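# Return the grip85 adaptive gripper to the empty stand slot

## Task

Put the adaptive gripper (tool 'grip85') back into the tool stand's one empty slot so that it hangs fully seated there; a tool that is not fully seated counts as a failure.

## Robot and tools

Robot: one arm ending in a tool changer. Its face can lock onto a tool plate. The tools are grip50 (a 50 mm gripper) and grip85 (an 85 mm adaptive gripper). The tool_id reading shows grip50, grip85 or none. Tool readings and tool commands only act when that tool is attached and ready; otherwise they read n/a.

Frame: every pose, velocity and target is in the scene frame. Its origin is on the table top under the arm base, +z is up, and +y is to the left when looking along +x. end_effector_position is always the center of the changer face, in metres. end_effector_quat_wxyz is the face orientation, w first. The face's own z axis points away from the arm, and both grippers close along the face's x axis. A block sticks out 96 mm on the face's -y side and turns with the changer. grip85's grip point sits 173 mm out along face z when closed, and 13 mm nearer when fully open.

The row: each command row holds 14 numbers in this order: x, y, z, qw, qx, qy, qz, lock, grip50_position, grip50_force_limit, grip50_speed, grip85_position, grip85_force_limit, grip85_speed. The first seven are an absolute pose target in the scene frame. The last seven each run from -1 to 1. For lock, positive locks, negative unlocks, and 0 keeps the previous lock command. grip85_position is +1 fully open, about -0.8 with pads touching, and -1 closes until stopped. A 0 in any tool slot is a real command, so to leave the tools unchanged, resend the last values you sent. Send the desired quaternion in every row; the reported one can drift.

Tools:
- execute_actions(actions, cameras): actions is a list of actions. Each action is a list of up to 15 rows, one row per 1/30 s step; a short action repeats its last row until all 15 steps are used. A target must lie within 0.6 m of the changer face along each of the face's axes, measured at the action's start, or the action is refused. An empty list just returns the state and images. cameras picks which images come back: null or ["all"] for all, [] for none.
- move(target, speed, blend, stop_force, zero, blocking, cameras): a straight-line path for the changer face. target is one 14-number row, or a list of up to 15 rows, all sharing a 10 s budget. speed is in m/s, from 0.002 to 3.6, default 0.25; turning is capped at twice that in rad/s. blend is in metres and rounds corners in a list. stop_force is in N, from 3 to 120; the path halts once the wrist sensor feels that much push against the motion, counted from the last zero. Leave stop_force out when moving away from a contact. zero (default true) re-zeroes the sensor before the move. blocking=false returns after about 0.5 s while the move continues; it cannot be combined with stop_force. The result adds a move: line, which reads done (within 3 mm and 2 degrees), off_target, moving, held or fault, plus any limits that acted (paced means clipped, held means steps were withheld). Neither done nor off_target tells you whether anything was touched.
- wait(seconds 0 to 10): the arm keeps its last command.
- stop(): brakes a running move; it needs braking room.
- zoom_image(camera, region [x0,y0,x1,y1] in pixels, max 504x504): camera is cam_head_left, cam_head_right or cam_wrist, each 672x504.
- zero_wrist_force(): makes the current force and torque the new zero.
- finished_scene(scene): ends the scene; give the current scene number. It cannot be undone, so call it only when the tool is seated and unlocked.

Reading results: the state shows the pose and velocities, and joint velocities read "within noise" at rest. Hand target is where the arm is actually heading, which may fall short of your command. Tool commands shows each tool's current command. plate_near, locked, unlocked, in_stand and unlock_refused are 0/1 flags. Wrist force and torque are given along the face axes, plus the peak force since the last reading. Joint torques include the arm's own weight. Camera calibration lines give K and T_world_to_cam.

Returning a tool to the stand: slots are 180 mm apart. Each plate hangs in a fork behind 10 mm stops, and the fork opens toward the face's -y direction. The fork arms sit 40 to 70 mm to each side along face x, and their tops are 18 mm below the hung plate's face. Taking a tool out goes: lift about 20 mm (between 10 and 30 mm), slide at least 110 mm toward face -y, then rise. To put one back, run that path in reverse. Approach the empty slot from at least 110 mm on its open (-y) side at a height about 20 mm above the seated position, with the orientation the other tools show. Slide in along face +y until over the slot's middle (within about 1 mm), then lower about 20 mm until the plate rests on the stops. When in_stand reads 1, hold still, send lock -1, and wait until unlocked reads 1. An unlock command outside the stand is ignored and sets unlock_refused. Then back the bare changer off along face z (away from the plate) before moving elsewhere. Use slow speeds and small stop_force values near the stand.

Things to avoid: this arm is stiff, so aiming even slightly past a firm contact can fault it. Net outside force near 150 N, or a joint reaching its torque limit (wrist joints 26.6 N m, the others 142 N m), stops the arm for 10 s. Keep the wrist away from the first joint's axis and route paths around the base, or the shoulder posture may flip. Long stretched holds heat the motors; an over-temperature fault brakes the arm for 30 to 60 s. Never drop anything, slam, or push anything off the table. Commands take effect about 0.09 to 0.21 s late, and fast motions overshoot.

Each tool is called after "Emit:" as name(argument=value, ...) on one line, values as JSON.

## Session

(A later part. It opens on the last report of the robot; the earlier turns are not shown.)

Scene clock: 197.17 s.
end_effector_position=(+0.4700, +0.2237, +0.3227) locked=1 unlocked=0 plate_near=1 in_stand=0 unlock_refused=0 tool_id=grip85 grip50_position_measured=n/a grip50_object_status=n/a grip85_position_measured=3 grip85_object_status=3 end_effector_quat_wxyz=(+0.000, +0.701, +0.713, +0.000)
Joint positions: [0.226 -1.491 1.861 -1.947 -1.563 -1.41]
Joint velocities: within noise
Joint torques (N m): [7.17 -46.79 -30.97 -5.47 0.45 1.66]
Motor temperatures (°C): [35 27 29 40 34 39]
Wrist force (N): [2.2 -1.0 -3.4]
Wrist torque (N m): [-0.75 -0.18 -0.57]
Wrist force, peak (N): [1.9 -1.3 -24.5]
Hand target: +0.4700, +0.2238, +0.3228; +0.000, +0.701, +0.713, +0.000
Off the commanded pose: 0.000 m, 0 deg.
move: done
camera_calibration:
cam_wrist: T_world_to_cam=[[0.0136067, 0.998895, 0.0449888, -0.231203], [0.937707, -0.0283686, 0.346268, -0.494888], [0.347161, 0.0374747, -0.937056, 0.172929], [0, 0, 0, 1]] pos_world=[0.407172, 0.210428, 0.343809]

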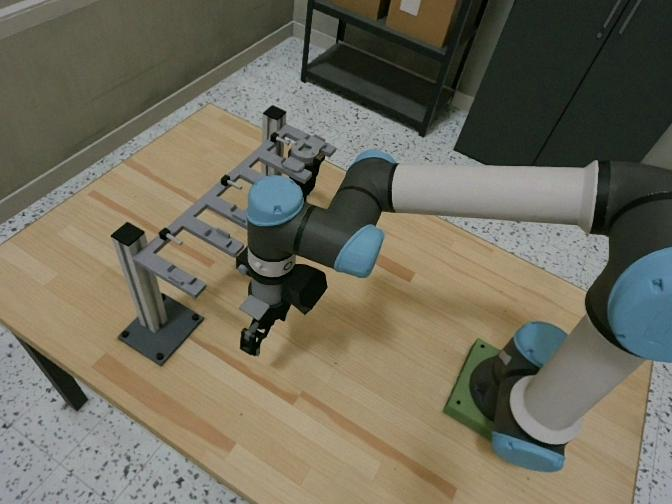

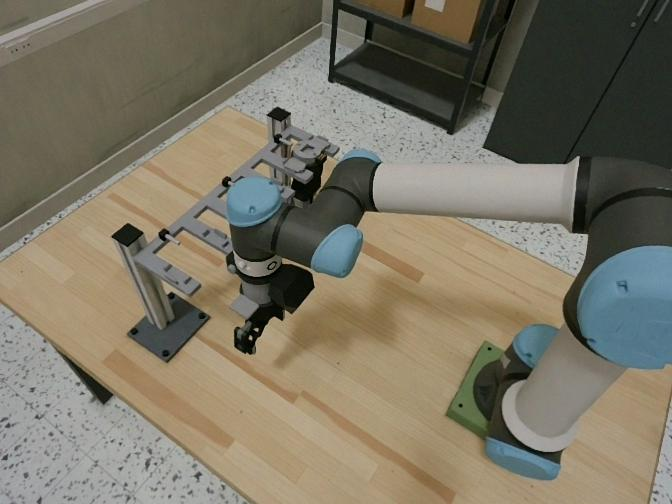

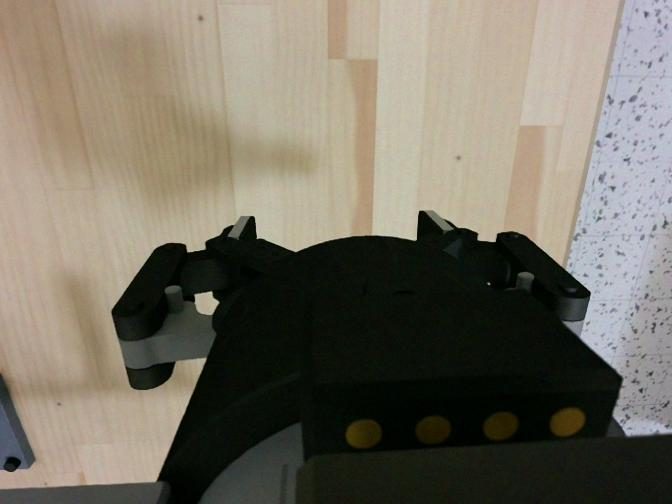

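Emit:
move(target=[0.620,0.2264,0.3228,0,0.70091,0.71325,0,0,1,1,1,1,1,1], speed=0.1, stop_force=20)

Emit:
zoom_image(camera="cam_head_left", region=[100, 150, 300, 300])

Emit:
move(target=[0.620,0.2264,0.292,0,0.70091,0.71325,0,0,1,1,1,1,1,1], speed=0.008, stop_force=8)

Emit:
zoom_image(camera="cam_head_left", region=[100, 150, 300, 300])

Scene clock: 204.10 s.
end_effector_position=(+0.6200, +0.2264, +0.3228) locked=1 unlocked=0 plate_near=1 in_stand=0 unlock_refused=0 tool_id=grip85 grip50_position_measured=n/a grip50_object_status=n/a grip85_position_measured=3 grip85_object_status=3 end_effector_quat_wxyz=(+0.000, +0.701, +0.713, +0.000)
Joint positions: [0.189 -1.169 1.449 -1.858 -1.562 -1.447]
Joint velocities: within noise
Joint torques (N m): [7.39 -54.22 -38.86 -4.67 0.13 2.12]
Motor temperatures (°C): [35 27 29 40 34 39]
Wrist force (N): [2.7 -0.8 -2.9]
Wrist torque (N m): [-0.79 -0.19 -0.56]
Wrist force, peak (N): [3.4 -4.6 -3.3]
Hand target: +0.6200, +0.2264, +0.3228; +0.000, +0.701, +0.713, +0.000
Off the commanded pose: 0.000 m, 0 deg.
move: done
camera_calibration:
cam_wrist: T_world_to_cam=[[0.0137112, 0.998882, 0.0452507, -0.236091], [0.93763, -0.0285656, 0.34646, -0.635483], [0.347365, 0.037678, -0.936973, 0.120661], [0, 0, 0, 1]] pos_world=[0.557171, 0.213127, 0.343909]

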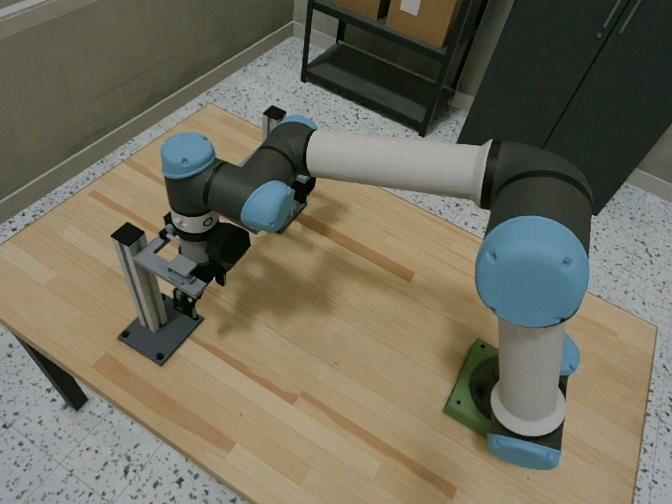

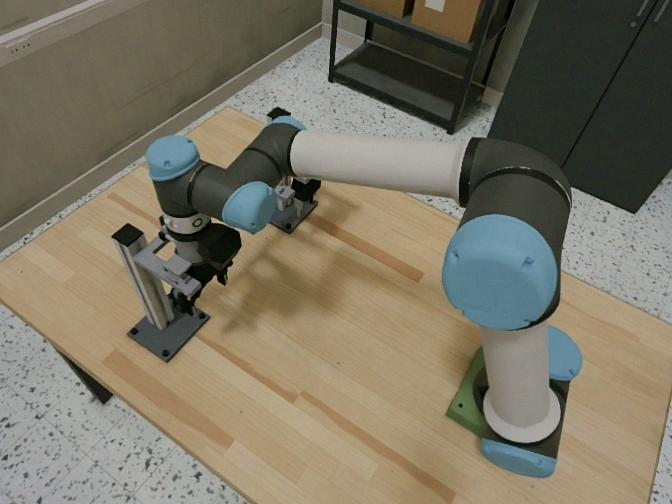

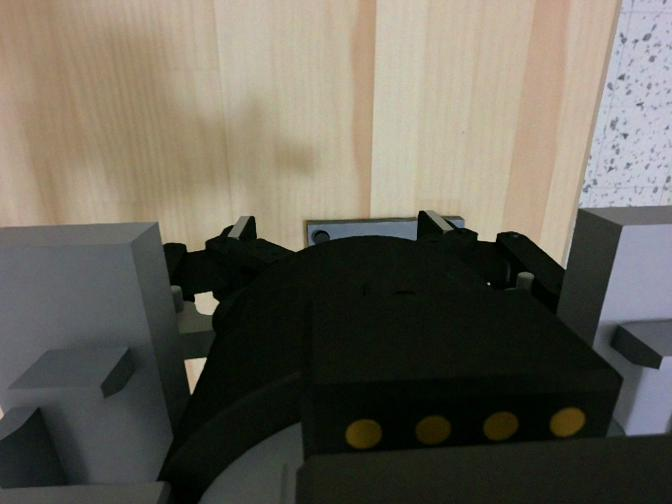

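Scaled by 2.520 from the camera's 672x504 image, which has a finer 960x720 frame.

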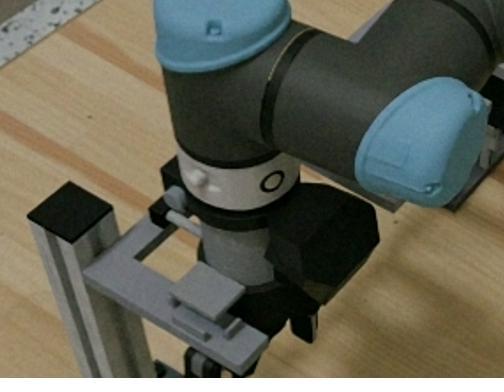

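Scene clock: 207.90 s.
end_effector_position=(+0.6200, +0.2264, +0.3013) locked=1 unlocked=0 plate_near=1 in_stand=1 unlock_refused=0 tool_id=grip85 grip50_position_measured=n/a grip50_object_status=n/a grip85_position_measured=3 grip85_object_status=3 end_effector_quat_wxyz=(+0.000, +0.701, +0.713, +0.000)
Joint positions: [0.19 -1.154 1.484 -1.908 -1.562 -1.447]
Joint velocities: within noise
Joint torques (N m): [3.41 -66.61 -35.83 -3.34 -1.98 1.55]
Motor temperatures (°C): [35 27 29 40 34 39]
Wrist force (N): [3.2 0.7 -7.8]
Wrist torque (N m): [-0.87 0.09 -0.52]
Wrist force, peak (N): [1.8 -3.0 -18.4]
Hand target: +0.6200, +0.2264, +0.3013; +0.000, +0.701, +0.713, +0.000
Off the commanded pose: 0.009 m, 0 deg.
move: contact
camera_calibration:
cam_wrist: T_world_to_cam=[[0.0137471, 0.998885, 0.0451577, -0.235104], [0.937629, -0.028567, 0.346463, -0.628], [0.347366, 0.0375782, -0.936976, 0.100445], [0, 0, 0, 1]] pos_world=[0.557171, 0.213127, 0.322309]

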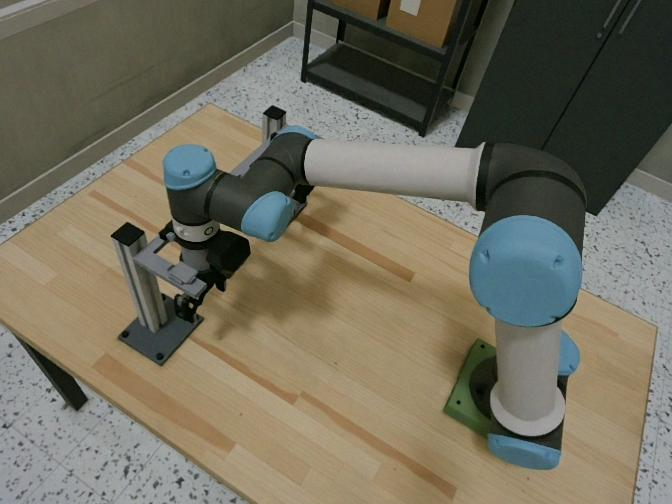

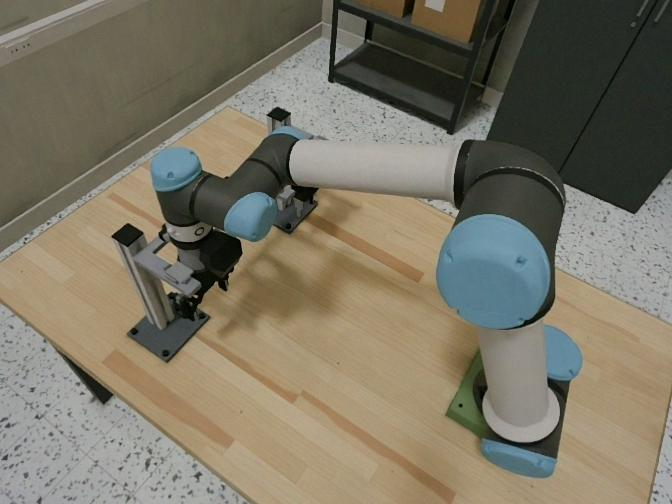

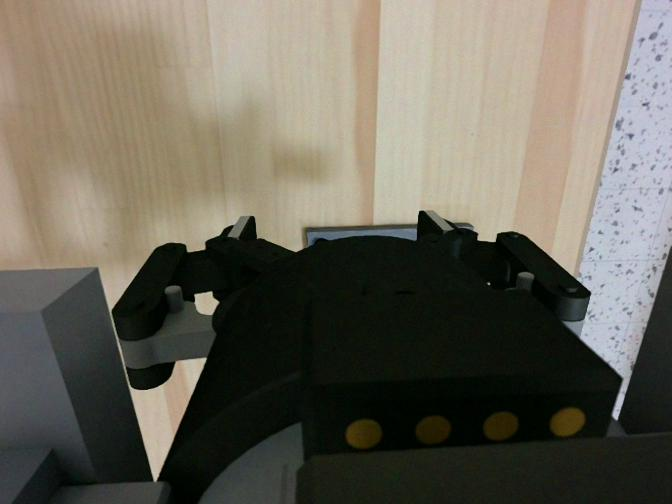

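Scaled by 2.520 from the camera's 672x504 image, which has a finer 960x720 frame.

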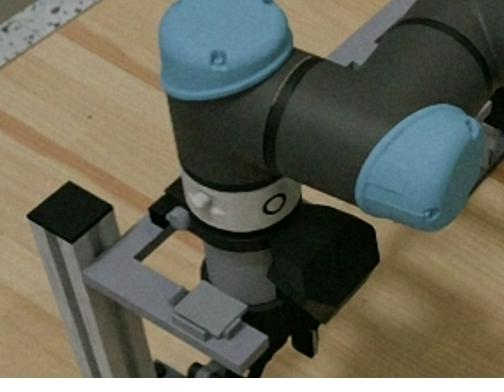

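Emit:
move(target=[0.620,0.2264,0.3011,0,0.70091,0.71325,0,-1,1,1,1,1,1,1], cameras=[])

Emit:
wait(seconds=1.5, cameras=[])

Emit:
move(target=[[0.620,0.2264,0.318,0,0.70091,0.71325,0,0,1,1,1,1,1,1],[0.620,0.2264,0.38,0,0.70091,0.71325,0,0,1,1,1,1,1,1]], speed=[0.03,0.15])

Emit:
zoom_image(camera="cam_wrist", region=[100, 140, 604, 440])

Scene clock: 213.77 s.
end_effector_position=(+0.6200, +0.2264, +0.3012) locked=0 unlocked=0 plate_near=1 in_stand=1 unlock_refused=0 tool_id=none grip50_position_measured=n/a grip50_object_status=n/a grip85_position_measured=n/a grip85_object_status=n/a end_effector_quat_wxyz=(+0.000, +0.701, +0.713, +0.000)
Joint positions: [0.19 -1.154 1.484 -1.908 -1.562 -1.447]
Joint velocities: within noise
Joint torques (N m): [-5.62 -39.69 -20.65 -3.83 -1.78 -0.54]
Motor temperatures (°C): [35 27 29 40 34 39]
Wrist force (N): [2.8 -0.7 -2.9]
Wrist torque (N m): [-0.80 -0.18 -0.58]
Wrist force, peak (N): [3.2 0.0 -8.2]
Hand target: +0.6200, +0.2264, +0.3011; +0.000, +0.701, +0.713, +0.000
Tool commands: tool/lock=+0.0 tool/grip50_position=+1.0 tool/grip50_force_limit=+1.0 tool/grip50_speed=+1.0 tool/grip85_position=+1.0 tool/grip85_force_limit=+1.0 tool/grip85_speed=+1.0
Off the commanded pose: 0.000 m, 0 deg.
move: done
No camera images: "cameras" was empty.

Scene clock: 215.27 s.
end_effector_position=(+0.6200, +0.2264, +0.3011) locked=0 unlocked=1 plate_near=1 in_stand=1 unlock_refused=0 tool_id=none grip50_position_measured=n/a grip50_object_status=n/a grip85_position_measured=n/a grip85_object_status=n/a end_effector_quat_wxyz=(+0.000, +0.701, +0.713, +0.000)
Joint positions: [0.19 -1.154 1.484 -1.908 -1.562 -1.447]
Joint velocities: within noise
Joint torques (N m): [-7.58 -38.78 -20.07 -2.22 -1.74 -1.14]
Motor temperatures (°C): [35 27 29 40 34 39]
Wrist force (N): [2.7 -2.6 -3.4]
Wrist torque (N m): [-0.82 -0.17 -0.57]
Wrist force, peak (N): [2.8 -2.8 -4.8]
Hand target: +0.6200, +0.2264, +0.3011; +0.000, +0.701, +0.713, +0.000
Tool commands: tool/lock=+0.0 tool/grip50_position=+1.0 tool/grip50_force_limit=+1.0 tool/grip50_speed=+1.0 tool/grip85_position=+1.0 tool/grip85_force_limit=+1.0 tool/grip85_speed=+1.0
Off the commanded pose: 0.000 m, 0 deg.
wait: 1.50 s; at rest by 0.20 s
No camera images: "cameras" was empty.

Scene clock: 216.73 s.
end_effector_position=(+0.6200, +0.2264, +0.3800) locked=0 unlocked=1 plate_near=0 in_stand=0 unlock_refused=0 tool_id=none grip50_position_measured=n/a grip50_object_status=n/a grip85_position_measured=n/a grip85_object_status=n/a end_effector_quat_wxyz=(+0.000, +0.701, +0.713, +0.000)
Joint positions: [0.189 -1.199 1.343 -1.721 -1.562 -1.448]
Joint velocities: within noise
Joint torques (N m): [-6.03 -38.87 -33.38 -1.79 -0.04 -2.08]
Motor temperatures (°C): [35 27 29 40 34 39]
Wrist force (N): [2.7 -0.5 -3.1]
Wrist torque (N m): [-0.74 -0.20 -0.56]
Wrist force, peak (N): [2.8 -1.0 -5.7]
Hand target: +0.6200, +0.2264, +0.3800; +0.000, +0.701, +0.713, +0.000
Off the commanded pose: 0.000 m, 0 deg.
move: done
camera_calibration:
cam_wrist: T_world_to_cam=[[0.0137471, 0.998885, 0.0451576, -0.238658], [0.937629, -0.0285669, 0.346463, -0.655266], [0.347366, 0.0375782, -0.936976, 0.174185], [0, 0, 0, 1]] pos_world=[0.557171, 0.213127, 0.401009]

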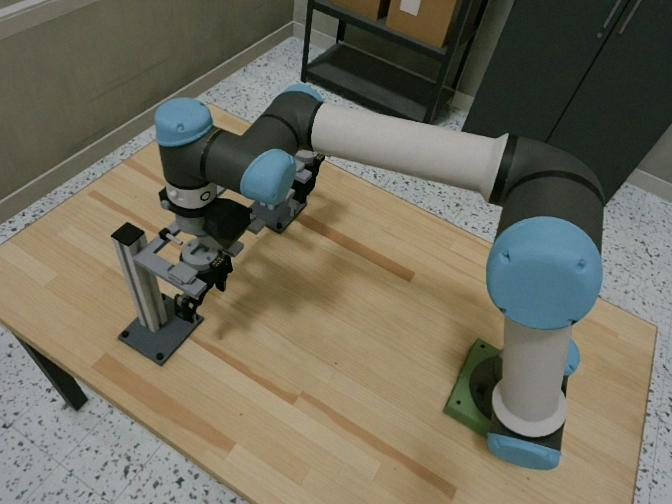

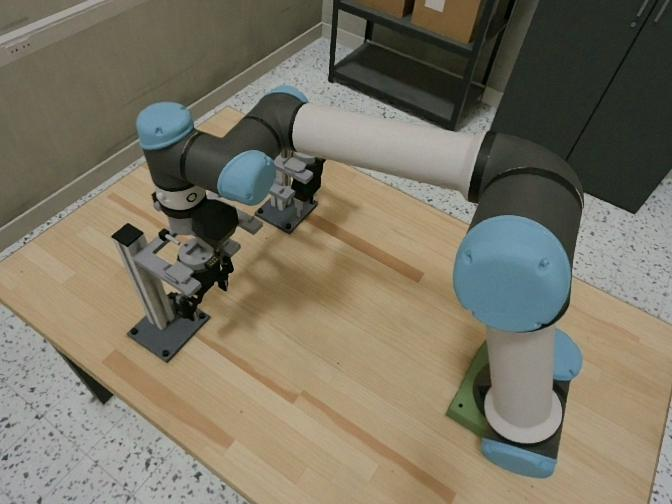

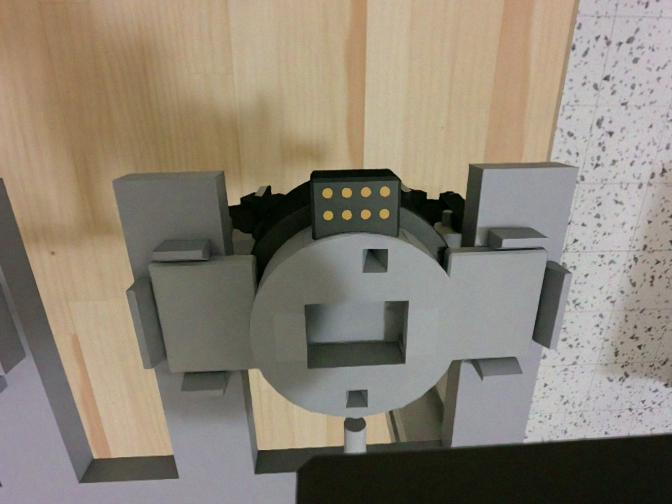

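Scaled by 1.000.

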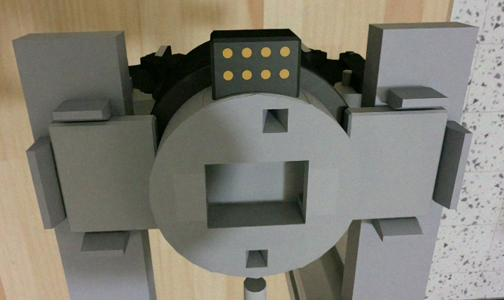

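Emit:
finished_scene(scene=1)

The scene is finished: the task was done.


## Next scene

The same job, from a new start.

Emit:
execute_actions(actions=[])

Emit:
zoom_image(camera="cam_head_left", region=[100, 90, 350, 310])

Scene clock: 0.00 s.
end_effector_position=(+0.2712, -0.0397, +0.3512) locked=0 unlocked=1 plate_near=0 in_stand=0 unlock_refused=0 tool_id=none grip50_position_measured=n/a grip50_object_status=n/a grip85_position_measured=n/a grip85_object_status=n/a end_effector_quat_wxyz=(+0.014, +0.871, +0.489, +0.036)
Joint positions: [-0.665 -2.25 2.323 -1.694 -1.503 -1.735]
Joint velocities: within noise
Joint torques (N m): no reading
Motor temperatures (°C): [34 27 28 39 33 39]
Wrist force (N): no reading
Wrist torque (N m): no reading
Wrist force, peak (N): no reading
Hand target: +0.2712, -0.0397, +0.3512; +0.014, +0.871, +0.489, +0.036
Tool commands: tool/lock=+0.0 tool/grip50_position=+1.0 tool/grip50_force_limit=+1.0 tool/grip50_speed=+1.0 tool/grip85_position=+1.0 tool/grip85_force_limit=+1.0 tool/grip85_speed=+1.0
camera_calibration:
cam_wrist: T_world_to_cam=[[0.541231, 0.835457, 0.0952929, -0.133881], [0.747929, -0.530096, 0.399501, -0.312973], [0.384281, -0.14495, -0.911766, 0.252265], [0, 0, 0, 1]] pos_world=[0.209601, -0.0174877, 0.367798]

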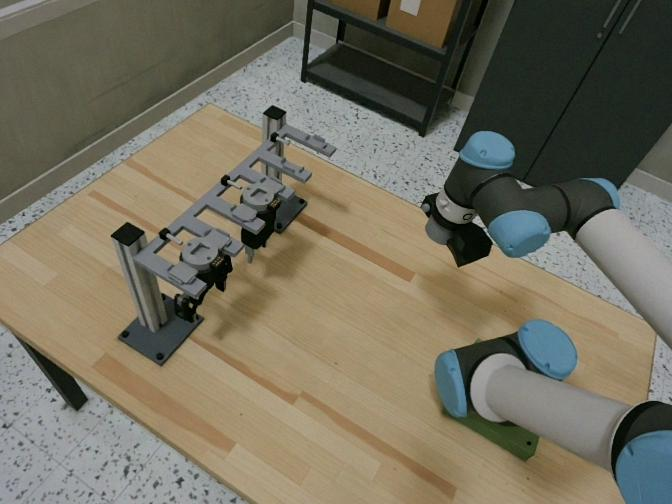

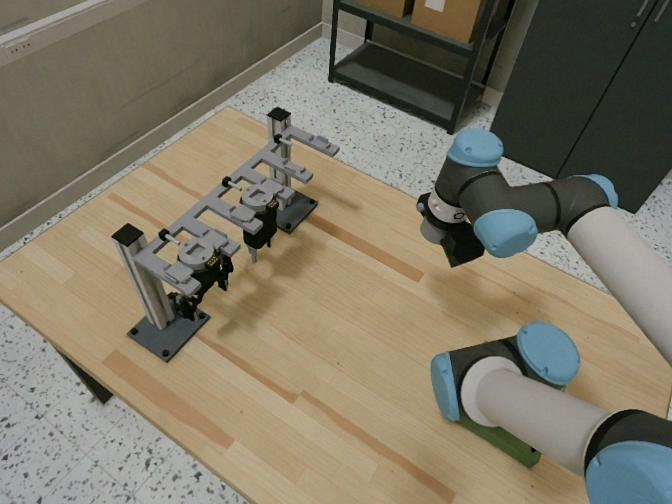

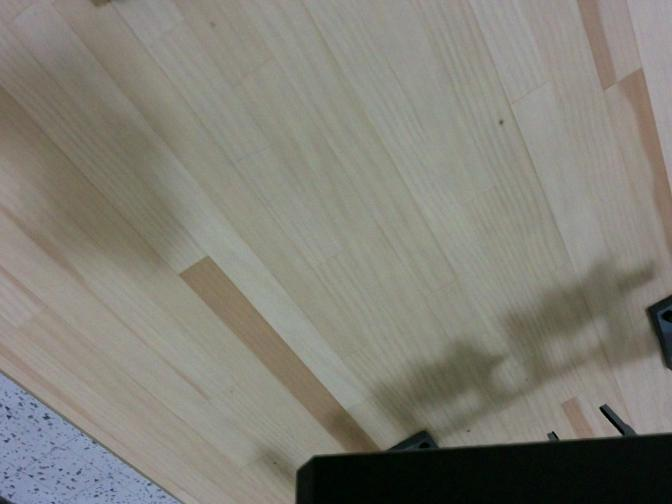

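Scaled by 2.016 from the camera's 672x504 image, which has a finer 960x720 frame.

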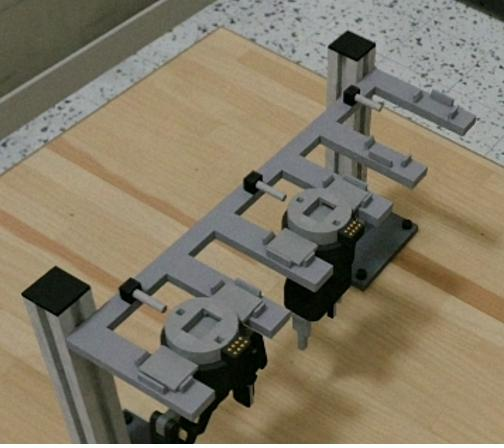

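Emit:
move(target=[[0.45,0.13,0.42,0,0.70091,0.71325,0,0,1,1,1,1,1,1],[0.620,0.2264,0.38,0,0.70091,0.71325,0,0,1,1,1,1,1,1]], speed=0.3, blend=[0.05,0], cameras=["cam_wrist"])

Emit:
zoom_image(camera="cam_wrist", region=[100, 140, 604, 440])

Scene clock: 8.80 s.
end_effector_position=(+0.6199, +0.2264, +0.3800) locked=0 unlocked=1 plate_near=0 in_stand=0 unlock_refused=0 tool_id=none grip50_position_measured=n/a grip50_object_status=n/a grip85_position_measured=n/a grip85_object_status=n/a end_effector_quat_wxyz=(+0.000, +0.701, +0.713, +0.000)
Joint positions: [0.189 -1.199 1.343 -1.721 -1.562 -1.448]
Joint velocities: within noise
Joint torques (N m): [-2.76 -36.96 -35.47 -3.98 -1.25 -1.98]
Motor temperatures (°C): [34 27 28 39 33 39]
Wrist force (N): [-0.3 -0.2 0.2]
Wrist torque (N m): [-0.01 -0.05 0.06]
Wrist force, peak (N): [1.7 3.4 1.4]
Hand target: +0.6200, +0.2264, +0.3800; +0.000, +0.701, +0.713, +0.000
Off the commanded pose: 0.000 m, 0 deg.
move: done
camera_calibration:
cam_wrist: T_world_to_cam=[[0.0137471, 0.998885, 0.0451577, -0.238661], [0.937629, -0.028567, 0.346463, -0.655207], [0.347366, 0.0375782, -0.936976, 0.174313], [0, 0, 0, 1]] pos_world=[0.557071, 0.213127, 0.401109]
Images, in order (width x height): cam_wrist 672x504.

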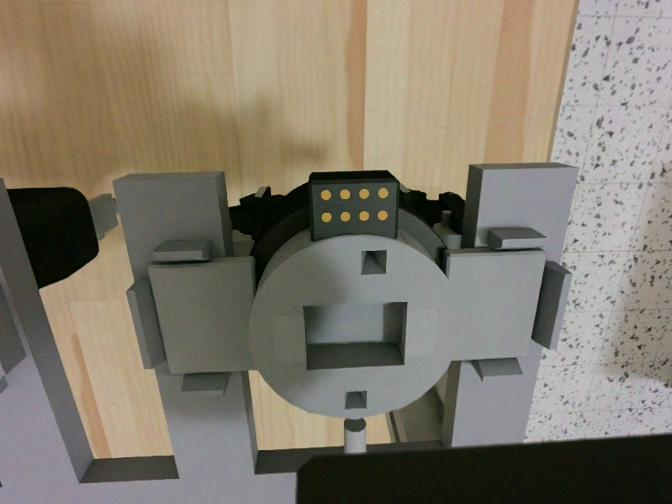

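Scaled by 1.000.

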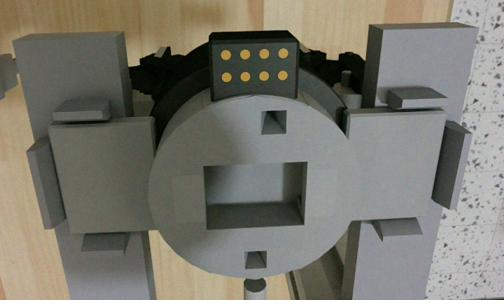

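Emit:
move(target=[0.6201,0.2261,0.316,0,0.70091,0.71325,0,0,1,1,1,1,1,1], speed=0.15, cameras=[])

Emit:
move(target=[0.6201,0.2261,0.292,0,0.70091,0.71325,0,0,1,1,1,1,1,1], cameras=[], speed=0.008, stop_force=8)

Scene clock: 13.20 s.
end_effector_position=(+0.6201, +0.2261, +0.3160) locked=0 unlocked=1 plate_near=0 in_stand=0 unlock_refused=0 tool_id=none grip50_position_measured=n/a grip50_object_status=n/a grip85_position_measured=n/a grip85_object_status=n/a end_effector_quat_wxyz=(+0.000, +0.701, +0.713, +0.000)
Joint positions: [0.189 -1.165 1.461 -1.873 -1.562 -1.448]
Joint velocities: within noise
Joint torques (N m): [6.76 -60.68 -20.71 -4.42 1.04 1.98]
Motor temperatures (°C): [34 27 28 39 33 39]
Wrist force (N): [-0.3 -0.4 -0.3]
Wrist torque (N m): [-0.06 -0.01 0.05]
Wrist force, peak (N): [-0.4 -0.2 -2.9]
Hand target: +0.6201, +0.2261, +0.3160; +0.000, +0.701, +0.713, +0.000
Off the commanded pose: 0.000 m, 0 deg.
move: done
No camera images: "cameras" was empty.

Scene clock: 16.23 s.
end_effector_position=(+0.6201, +0.2261, +0.3010) locked=0 unlocked=1 plate_near=1 in_stand=1 unlock_refused=0 tool_id=none grip50_position_measured=n/a grip50_object_status=n/a grip85_position_measured=n/a grip85_object_status=n/a end_effector_quat_wxyz=(+0.000, +0.701, +0.713, +0.000)
Joint positions: [0.189 -1.153 1.485 -1.909 -1.562 -1.447]
Joint velocities: within noise
Joint torques (N m): [4.07 -58.27 -29.44 -1.5 0.38 2]
Motor temperatures (°C): [34 27 28 39 33 39]
Wrist force (N): [0.2 1.1 -5.9]
Wrist torque (N m): [-0.18 0.05 -0.02]
Wrist force, peak (N): [-3.5 -3.6 -17.8]
Hand target: +0.6201, +0.2261, +0.3010; +0.000, +0.701, +0.713, +0.000
Off the commanded pose: 0.009 m, 0 deg.
move: contact
No camera images: "cameras" was empty.

Emit:
move(target=[0.6201,0.2261,0.3010,0,0.70091,0.71325,0,1,1,1,1,1,1,1], cameras=[])

Emit:
wait(seconds=1.2, cameras=[])

Scene clock: 24.33 s.
end_effector_position=(+0.6201, +0.2261, +0.3010) locked=0 unlocked=0 plate_near=1 in_stand=1 unlock_refused=0 tool_id=none grip50_position_measured=n/a grip50_object_status=n/a grip85_position_measured=n/a grip85_object_status=n/a end_effector_quat_wxyz=(+0.000, +0.701, +0.713, +0.000)
Joint positions: [0.189 -1.153 1.485 -1.909 -1.562 -1.447]
Joint velocities: within noise
Joint torques (N m): [2.69 -58.2 -30.24 -1.1 0.07 1.08]
Motor temperatures (°C): [34 27 28 39 33 39]
Wrist force (N): [0.0 1.5 -3.9]
Wrist torque (N m): [-0.14 0.05 0.00]
Wrist force, peak (N): [-0.4 1.1 -5.8]
Hand target: +0.6201, +0.2261, +0.3010; +0.000, +0.701, +0.713, +0.000
Tool commands: tool/lock=+0.0 tool/grip50_position=+1.0 tool/grip50_force_limit=+1.0 tool/grip50_speed=+1.0 tool/grip85_position=+1.0 tool/grip85_force_limit=+1.0 tool/grip85_speed=+1.0
Off the commanded pose: 0.000 m, 0 deg.
move: done
No camera images: "cameras" was empty.

Scene clock: 25.53 s.
end_effector_position=(+0.6201, +0.2261, +0.3011) locked=1 unlocked=0 plate_near=1 in_stand=1 unlock_refused=0 tool_id=grip85 grip50_position_measured=n/a grip50_object_status=n/a grip85_position_measured=n/a grip85_object_status=n/a end_effector_quat_wxyz=(+0.000, +0.701, +0.713, +0.000)
Joint positions: [0.189 -1.154 1.485 -1.909 -1.562 -1.447]
Joint velocities: within noise
Joint torques (N m): [3.09 -39.6 -17.53 -3.73 -0.24 0.95]
Motor temperatures (°C): [34 27 28 39 33 39]
Wrist force (N): [-0.8 0.9 -13.4]
Wrist torque (N m): [-0.33 0.75 0.12]
Wrist force, peak (N): [-1.8 -1.1 -15.8]
Hand target: +0.6201, +0.2261, +0.3010; +0.000, +0.701, +0.713, +0.000
Tool commands: tool/lock=+0.0 tool/grip50_position=+1.0 tool/grip50_force_limit=+1.0 tool/grip50_speed=+1.0 tool/grip85_position=+1.0 tool/grip85_force_limit=+1.0 tool/grip85_speed=+1.0
Off the commanded pose: 0.000 m, 0 deg.
wait: 1.20 s; at rest by 0.20 s
No camera images: "cameras" was empty.

Emit:
move(target=[[0.6201,0.2261,0.3218,0,0.70091,0.71325,0,0,1,1,1,1,1,1],[0.465,0.2234,0.3218,0,0.70091,0.71325,0,0,1,1,1,1,1,1],[0.4726,-0.1363,0.3215,0,0.70091,0.71325,0,0,1,1,1,1,1,1]], speed=[0.06,0.2,0.3], blend=[0,0.02,0], cameras=["cam_head_left"])

Emit:
move(target=[0.6276,-0.1336,0.3215,0,0.70091,0.71325,0,0,1,1,1,1,1,1], speed=0.15, stop_force=25, cameras=["cam_head_left","cam_wrist"])

Scene clock: 32.93 s.
end_effector_position=(+0.4726, -0.1362, +0.3215) locked=1 unlocked=0 plate_near=1 in_stand=0 unlock_refused=0 tool_id=grip85 grip50_position_measured=n/a grip50_object_status=n/a grip85_position_measured=3 grip85_object_status=3 end_effector_quat_wxyz=(+0.000, +0.701, +0.713, +0.000)
Joint positions: [-0.517 -1.55 1.934 -1.954 -1.56 -2.153]
Joint velocities: within noise
Joint torques (N m): [-8.07 -43.28 -27.48 -3.5 -0.07 -2.26]
Motor temperatures (°C): [34 27 28 39 33 39]
Wrist force (N): [-0.7 0.0 0.3]
Wrist torque (N m): [0.06 -0.03 0.01]
Wrist force, peak (N): [-2.1 -1.3 -18.2]
Hand target: +0.4726, -0.1363, +0.3215; +0.000, +0.701, +0.713, +0.000
Off the commanded pose: 0.000 m, 0 deg.
move: done
Images, in order (width x height): cam_head_left 672x504.

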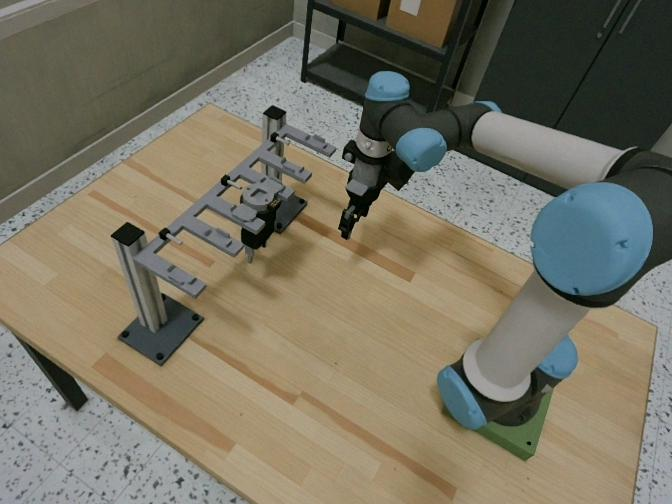

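Scene clock: 35.27 s.
end_effector_position=(+0.6276, -0.1336, +0.3215) locked=1 unlocked=0 plate_near=1 in_stand=0 unlock_refused=0 tool_id=grip85 grip50_position_measured=n/a grip50_object_status=n/a grip85_position_measured=3 grip85_object_status=3 end_effector_quat_wxyz=(+0.000, +0.701, +0.713, +0.000)
Joint positions: [-0.378 -1.204 1.51 -1.877 -1.56 -2.015]
Joint velocities: within noise
Joint torques (N m): [-8.07 -44.66 -39.05 -3.5 -2.29 -2.55]
Motor temperatures (°C): [34 27 28 39 33 39]
Wrist force (N): [0.0 -0.2 0.7]
Wrist torque (N m): [-0.05 -0.01 -0.01]
Wrist force, peak (N): [0.2 4.8 0.6]
Hand target: +0.6276, -0.1336, +0.3215; +0.000, +0.701, +0.713, +0.000
Off the commanded pose: 0.000 m, 0 deg.
move: done
camera_calibration:
cam_wrist: T_world_to_cam=[[0.0137521, 0.998885, 0.0451596, 0.12347], [0.937629, -0.0285723, 0.346462, -0.652443], [0.347366, 0.0375783, -0.936976, 0.130353], [0, 0, 0, 1]] pos_world=[0.564771, -0.146873, 0.342609]
Images, in order (width x height): cam_head_left 672x504, cam_wrist 672x504.

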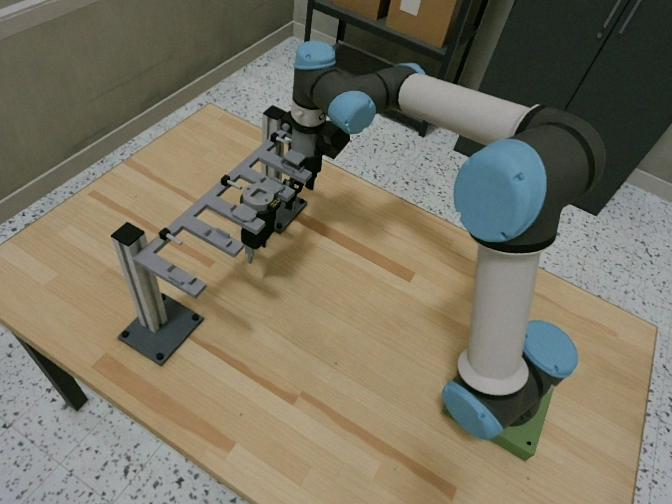

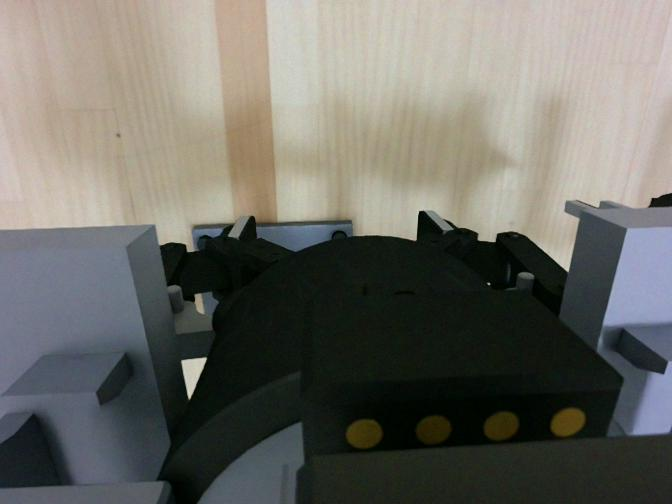

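Emit:
move(target=[0.628,-0.1336,0.292,0,0.70091,0.71325,0,0,1,1,1,1,1,1], cameras=["cam_wrist"], speed=0.009, stop_force=8)

Scene clock: 43.33 s.
end_effector_position=(+0.6279, -0.1336, +0.3011) locked=1 unlocked=0 plate_near=1 in_stand=1 unlock_refused=0 tool_id=grip85 grip50_position_measured=n/a grip50_object_status=n/a grip85_position_measured=3 grip85_object_status=3 end_effector_quat_wxyz=(+0.000, +0.701, +0.713, +0.000)
Joint positions: [-0.378 -1.188 1.541 -1.926 -1.56 -2.014]
Joint velocities: within noise
Joint torques (N m): [-1.42 -64.76 -36.29 -3.11 -0.45 0.57]
Motor temperatures (°C): [33 27 28 39 33 39]
Wrist force (N): [-0.8 0.7 -4.2]
Wrist torque (N m): [-0.15 -0.29 -0.06]
Wrist force, peak (N): [-1.0 -3.8 -17.6]
Hand target: +0.6279, -0.1336, +0.3011; +0.000, +0.701, +0.713, +0.000
Off the commanded pose: 0.009 m, 0 deg.
move: contact
camera_calibration:
cam_wrist: T_world_to_cam=[[0.013753, 0.998885, 0.0451528, 0.124389], [0.937674, -0.0285659, 0.346341, -0.645643], [0.347245, 0.0375754, -0.937021, 0.111217], [0, 0, 0, 1]] pos_world=[0.565072, -0.146873, 0.322209]
Images, in order (width x height): cam_wrist 672x504.

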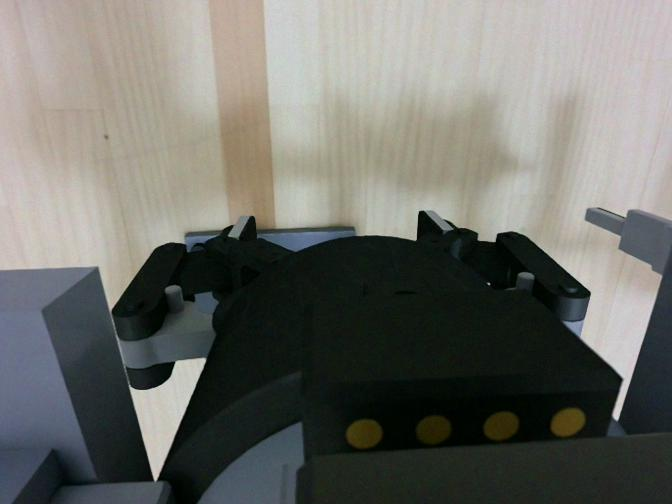

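Seated at the expected height.

Emit:
move(target=[0.6279,-0.1336,0.3009,0,0.70091,0.71325,0,-1,1,1,1,1,1,1], cameras=[])

Emit:
wait(seconds=1.2, cameras=[])

Emit:
move(target=[[0.6279,-0.1336,0.317,0,0.70091,0.71325,0,0,1,1,1,1,1,1],[0.6279,-0.1336,0.38,0,0.70091,0.71325,0,0,1,1,1,1,1,1]], speed=[0.03,0.15], cameras=["cam_wrist"])

Scene clock: 48.40 s.
end_effector_position=(+0.6279, -0.1336, +0.3010) locked=0 unlocked=0 plate_near=1 in_stand=1 unlock_refused=0 tool_id=none grip50_position_measured=n/a grip50_object_status=n/a grip85_position_measured=n/a grip85_object_status=n/a end_effector_quat_wxyz=(+0.000, +0.701, +0.713, +0.000)
Joint positions: [-0.378 -1.188 1.542 -1.926 -1.56 -2.014]
Joint velocities: within noise
Joint torques (N m): [-2.64 -33.23 -17.97 -3.56 2.45 -1.7]
Motor temperatures (°C): [33 27 28 39 33 39]
Wrist force (N): [0.1 -3.3 -2.7]
Wrist torque (N m): [-0.13 -0.02 -0.02]
Wrist force, peak (N): [0.4 -1.6 5.4]
Hand target: +0.6279, -0.1336, +0.3009; +0.000, +0.701, +0.713, +0.000
Tool commands: tool/lock=+0.0 tool/grip50_position=+1.0 tool/grip50_force_limit=+1.0 tool/grip50_speed=+1.0 tool/grip85_position=+1.0 tool/grip85_force_limit=+1.0 tool/grip85_speed=+1.0
Off the commanded pose: 0.000 m, 0 deg.
move: done
No camera images: "cameras" was empty.

Scene clock: 49.60 s.
end_effector_position=(+0.6279, -0.1336, +0.3009) locked=0 unlocked=1 plate_near=1 in_stand=1 unlock_refused=0 tool_id=none grip50_position_measured=n/a grip50_object_status=n/a grip85_position_measured=n/a grip85_object_status=n/a end_effector_quat_wxyz=(+0.000, +0.701, +0.713, +0.000)
Joint positions: [-0.378 -1.188 1.542 -1.926 -1.56 -2.014]
Joint velocities: within noise
Joint torques (N m): [4.14 -31.54 -16.41 -2.08 2.45 -0.26]
Motor temperatures (°C): [33 27 28 39 33 39]
Wrist force (N): [0.7 -5.1 -6.5]
Wrist torque (N m): [-0.21 -0.03 -0.03]
Wrist force, peak (N): [0.8 -5.4 -6.4]
Hand target: +0.6279, -0.1336, +0.3009; +0.000, +0.701, +0.713, +0.000
Tool commands: tool/lock=+0.0 tool/grip50_position=+1.0 tool/grip50_force_limit=+1.0 tool/grip50_speed=+1.0 tool/grip85_position=+1.0 tool/grip85_force_limit=+1.0 tool/grip85_speed=+1.0
Off the commanded pose: 0.000 m, 0 deg.
wait: 1.20 s; at rest by 0.20 s
No camera images: "cameras" was empty.

Scene clock: 51.03 s.
end_effector_position=(+0.6279, -0.1336, +0.3800) locked=0 unlocked=1 plate_near=0 in_stand=0 unlock_refused=0 tool_id=none grip50_position_measured=n/a grip50_object_status=n/a grip85_position_measured=n/a grip85_object_status=n/a end_effector_quat_wxyz=(+0.000, +0.701, +0.713, +0.000)
Joint positions: [-0.379 -1.236 1.401 -1.736 -1.56 -2.016]
Joint velocities: within noise
Joint torques (N m): [-4.68 -35.48 -33.36 -1.92 1.21 -1.78]
Motor temperatures (°C): [33 27 28 39 33 39]
Wrist force (N): [-0.3 -0.2 0.6]
Wrist torque (N m): [0.01 -0.02 0.04]
Wrist force, peak (N): [0.9 -5.7 -6.2]
Hand target: +0.6279, -0.1336, +0.3800; +0.000, +0.701, +0.713, +0.000
Off the commanded pose: 0.000 m, 0 deg.
move: done
camera_calibration:
cam_wrist: T_world_to_cam=[[0.0137478, 0.998885, 0.0451589, 0.120831], [0.937596, -0.0285716, 0.34655, -0.672975], [0.347454, 0.0375765, -0.936944, 0.184906], [0, 0, 0, 1]] pos_world=[0.565071, -0.146873, 0.401009]
Images, in order (width x height): cam_wrist 672x504.

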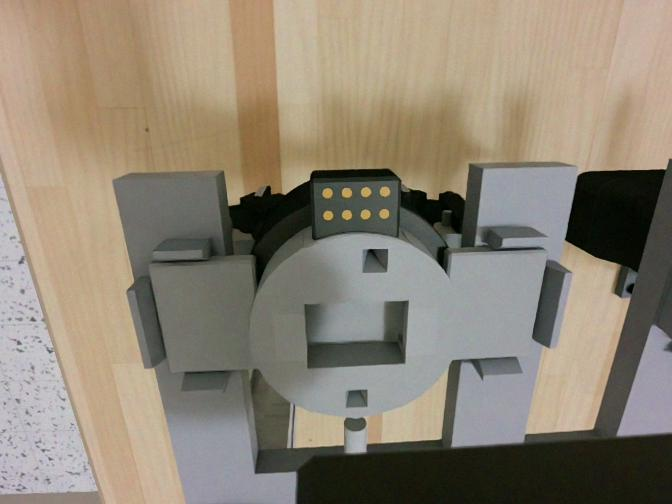

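Fully seated.

Emit:
finished_scene(scene=2)

The scene is finished: the task was done.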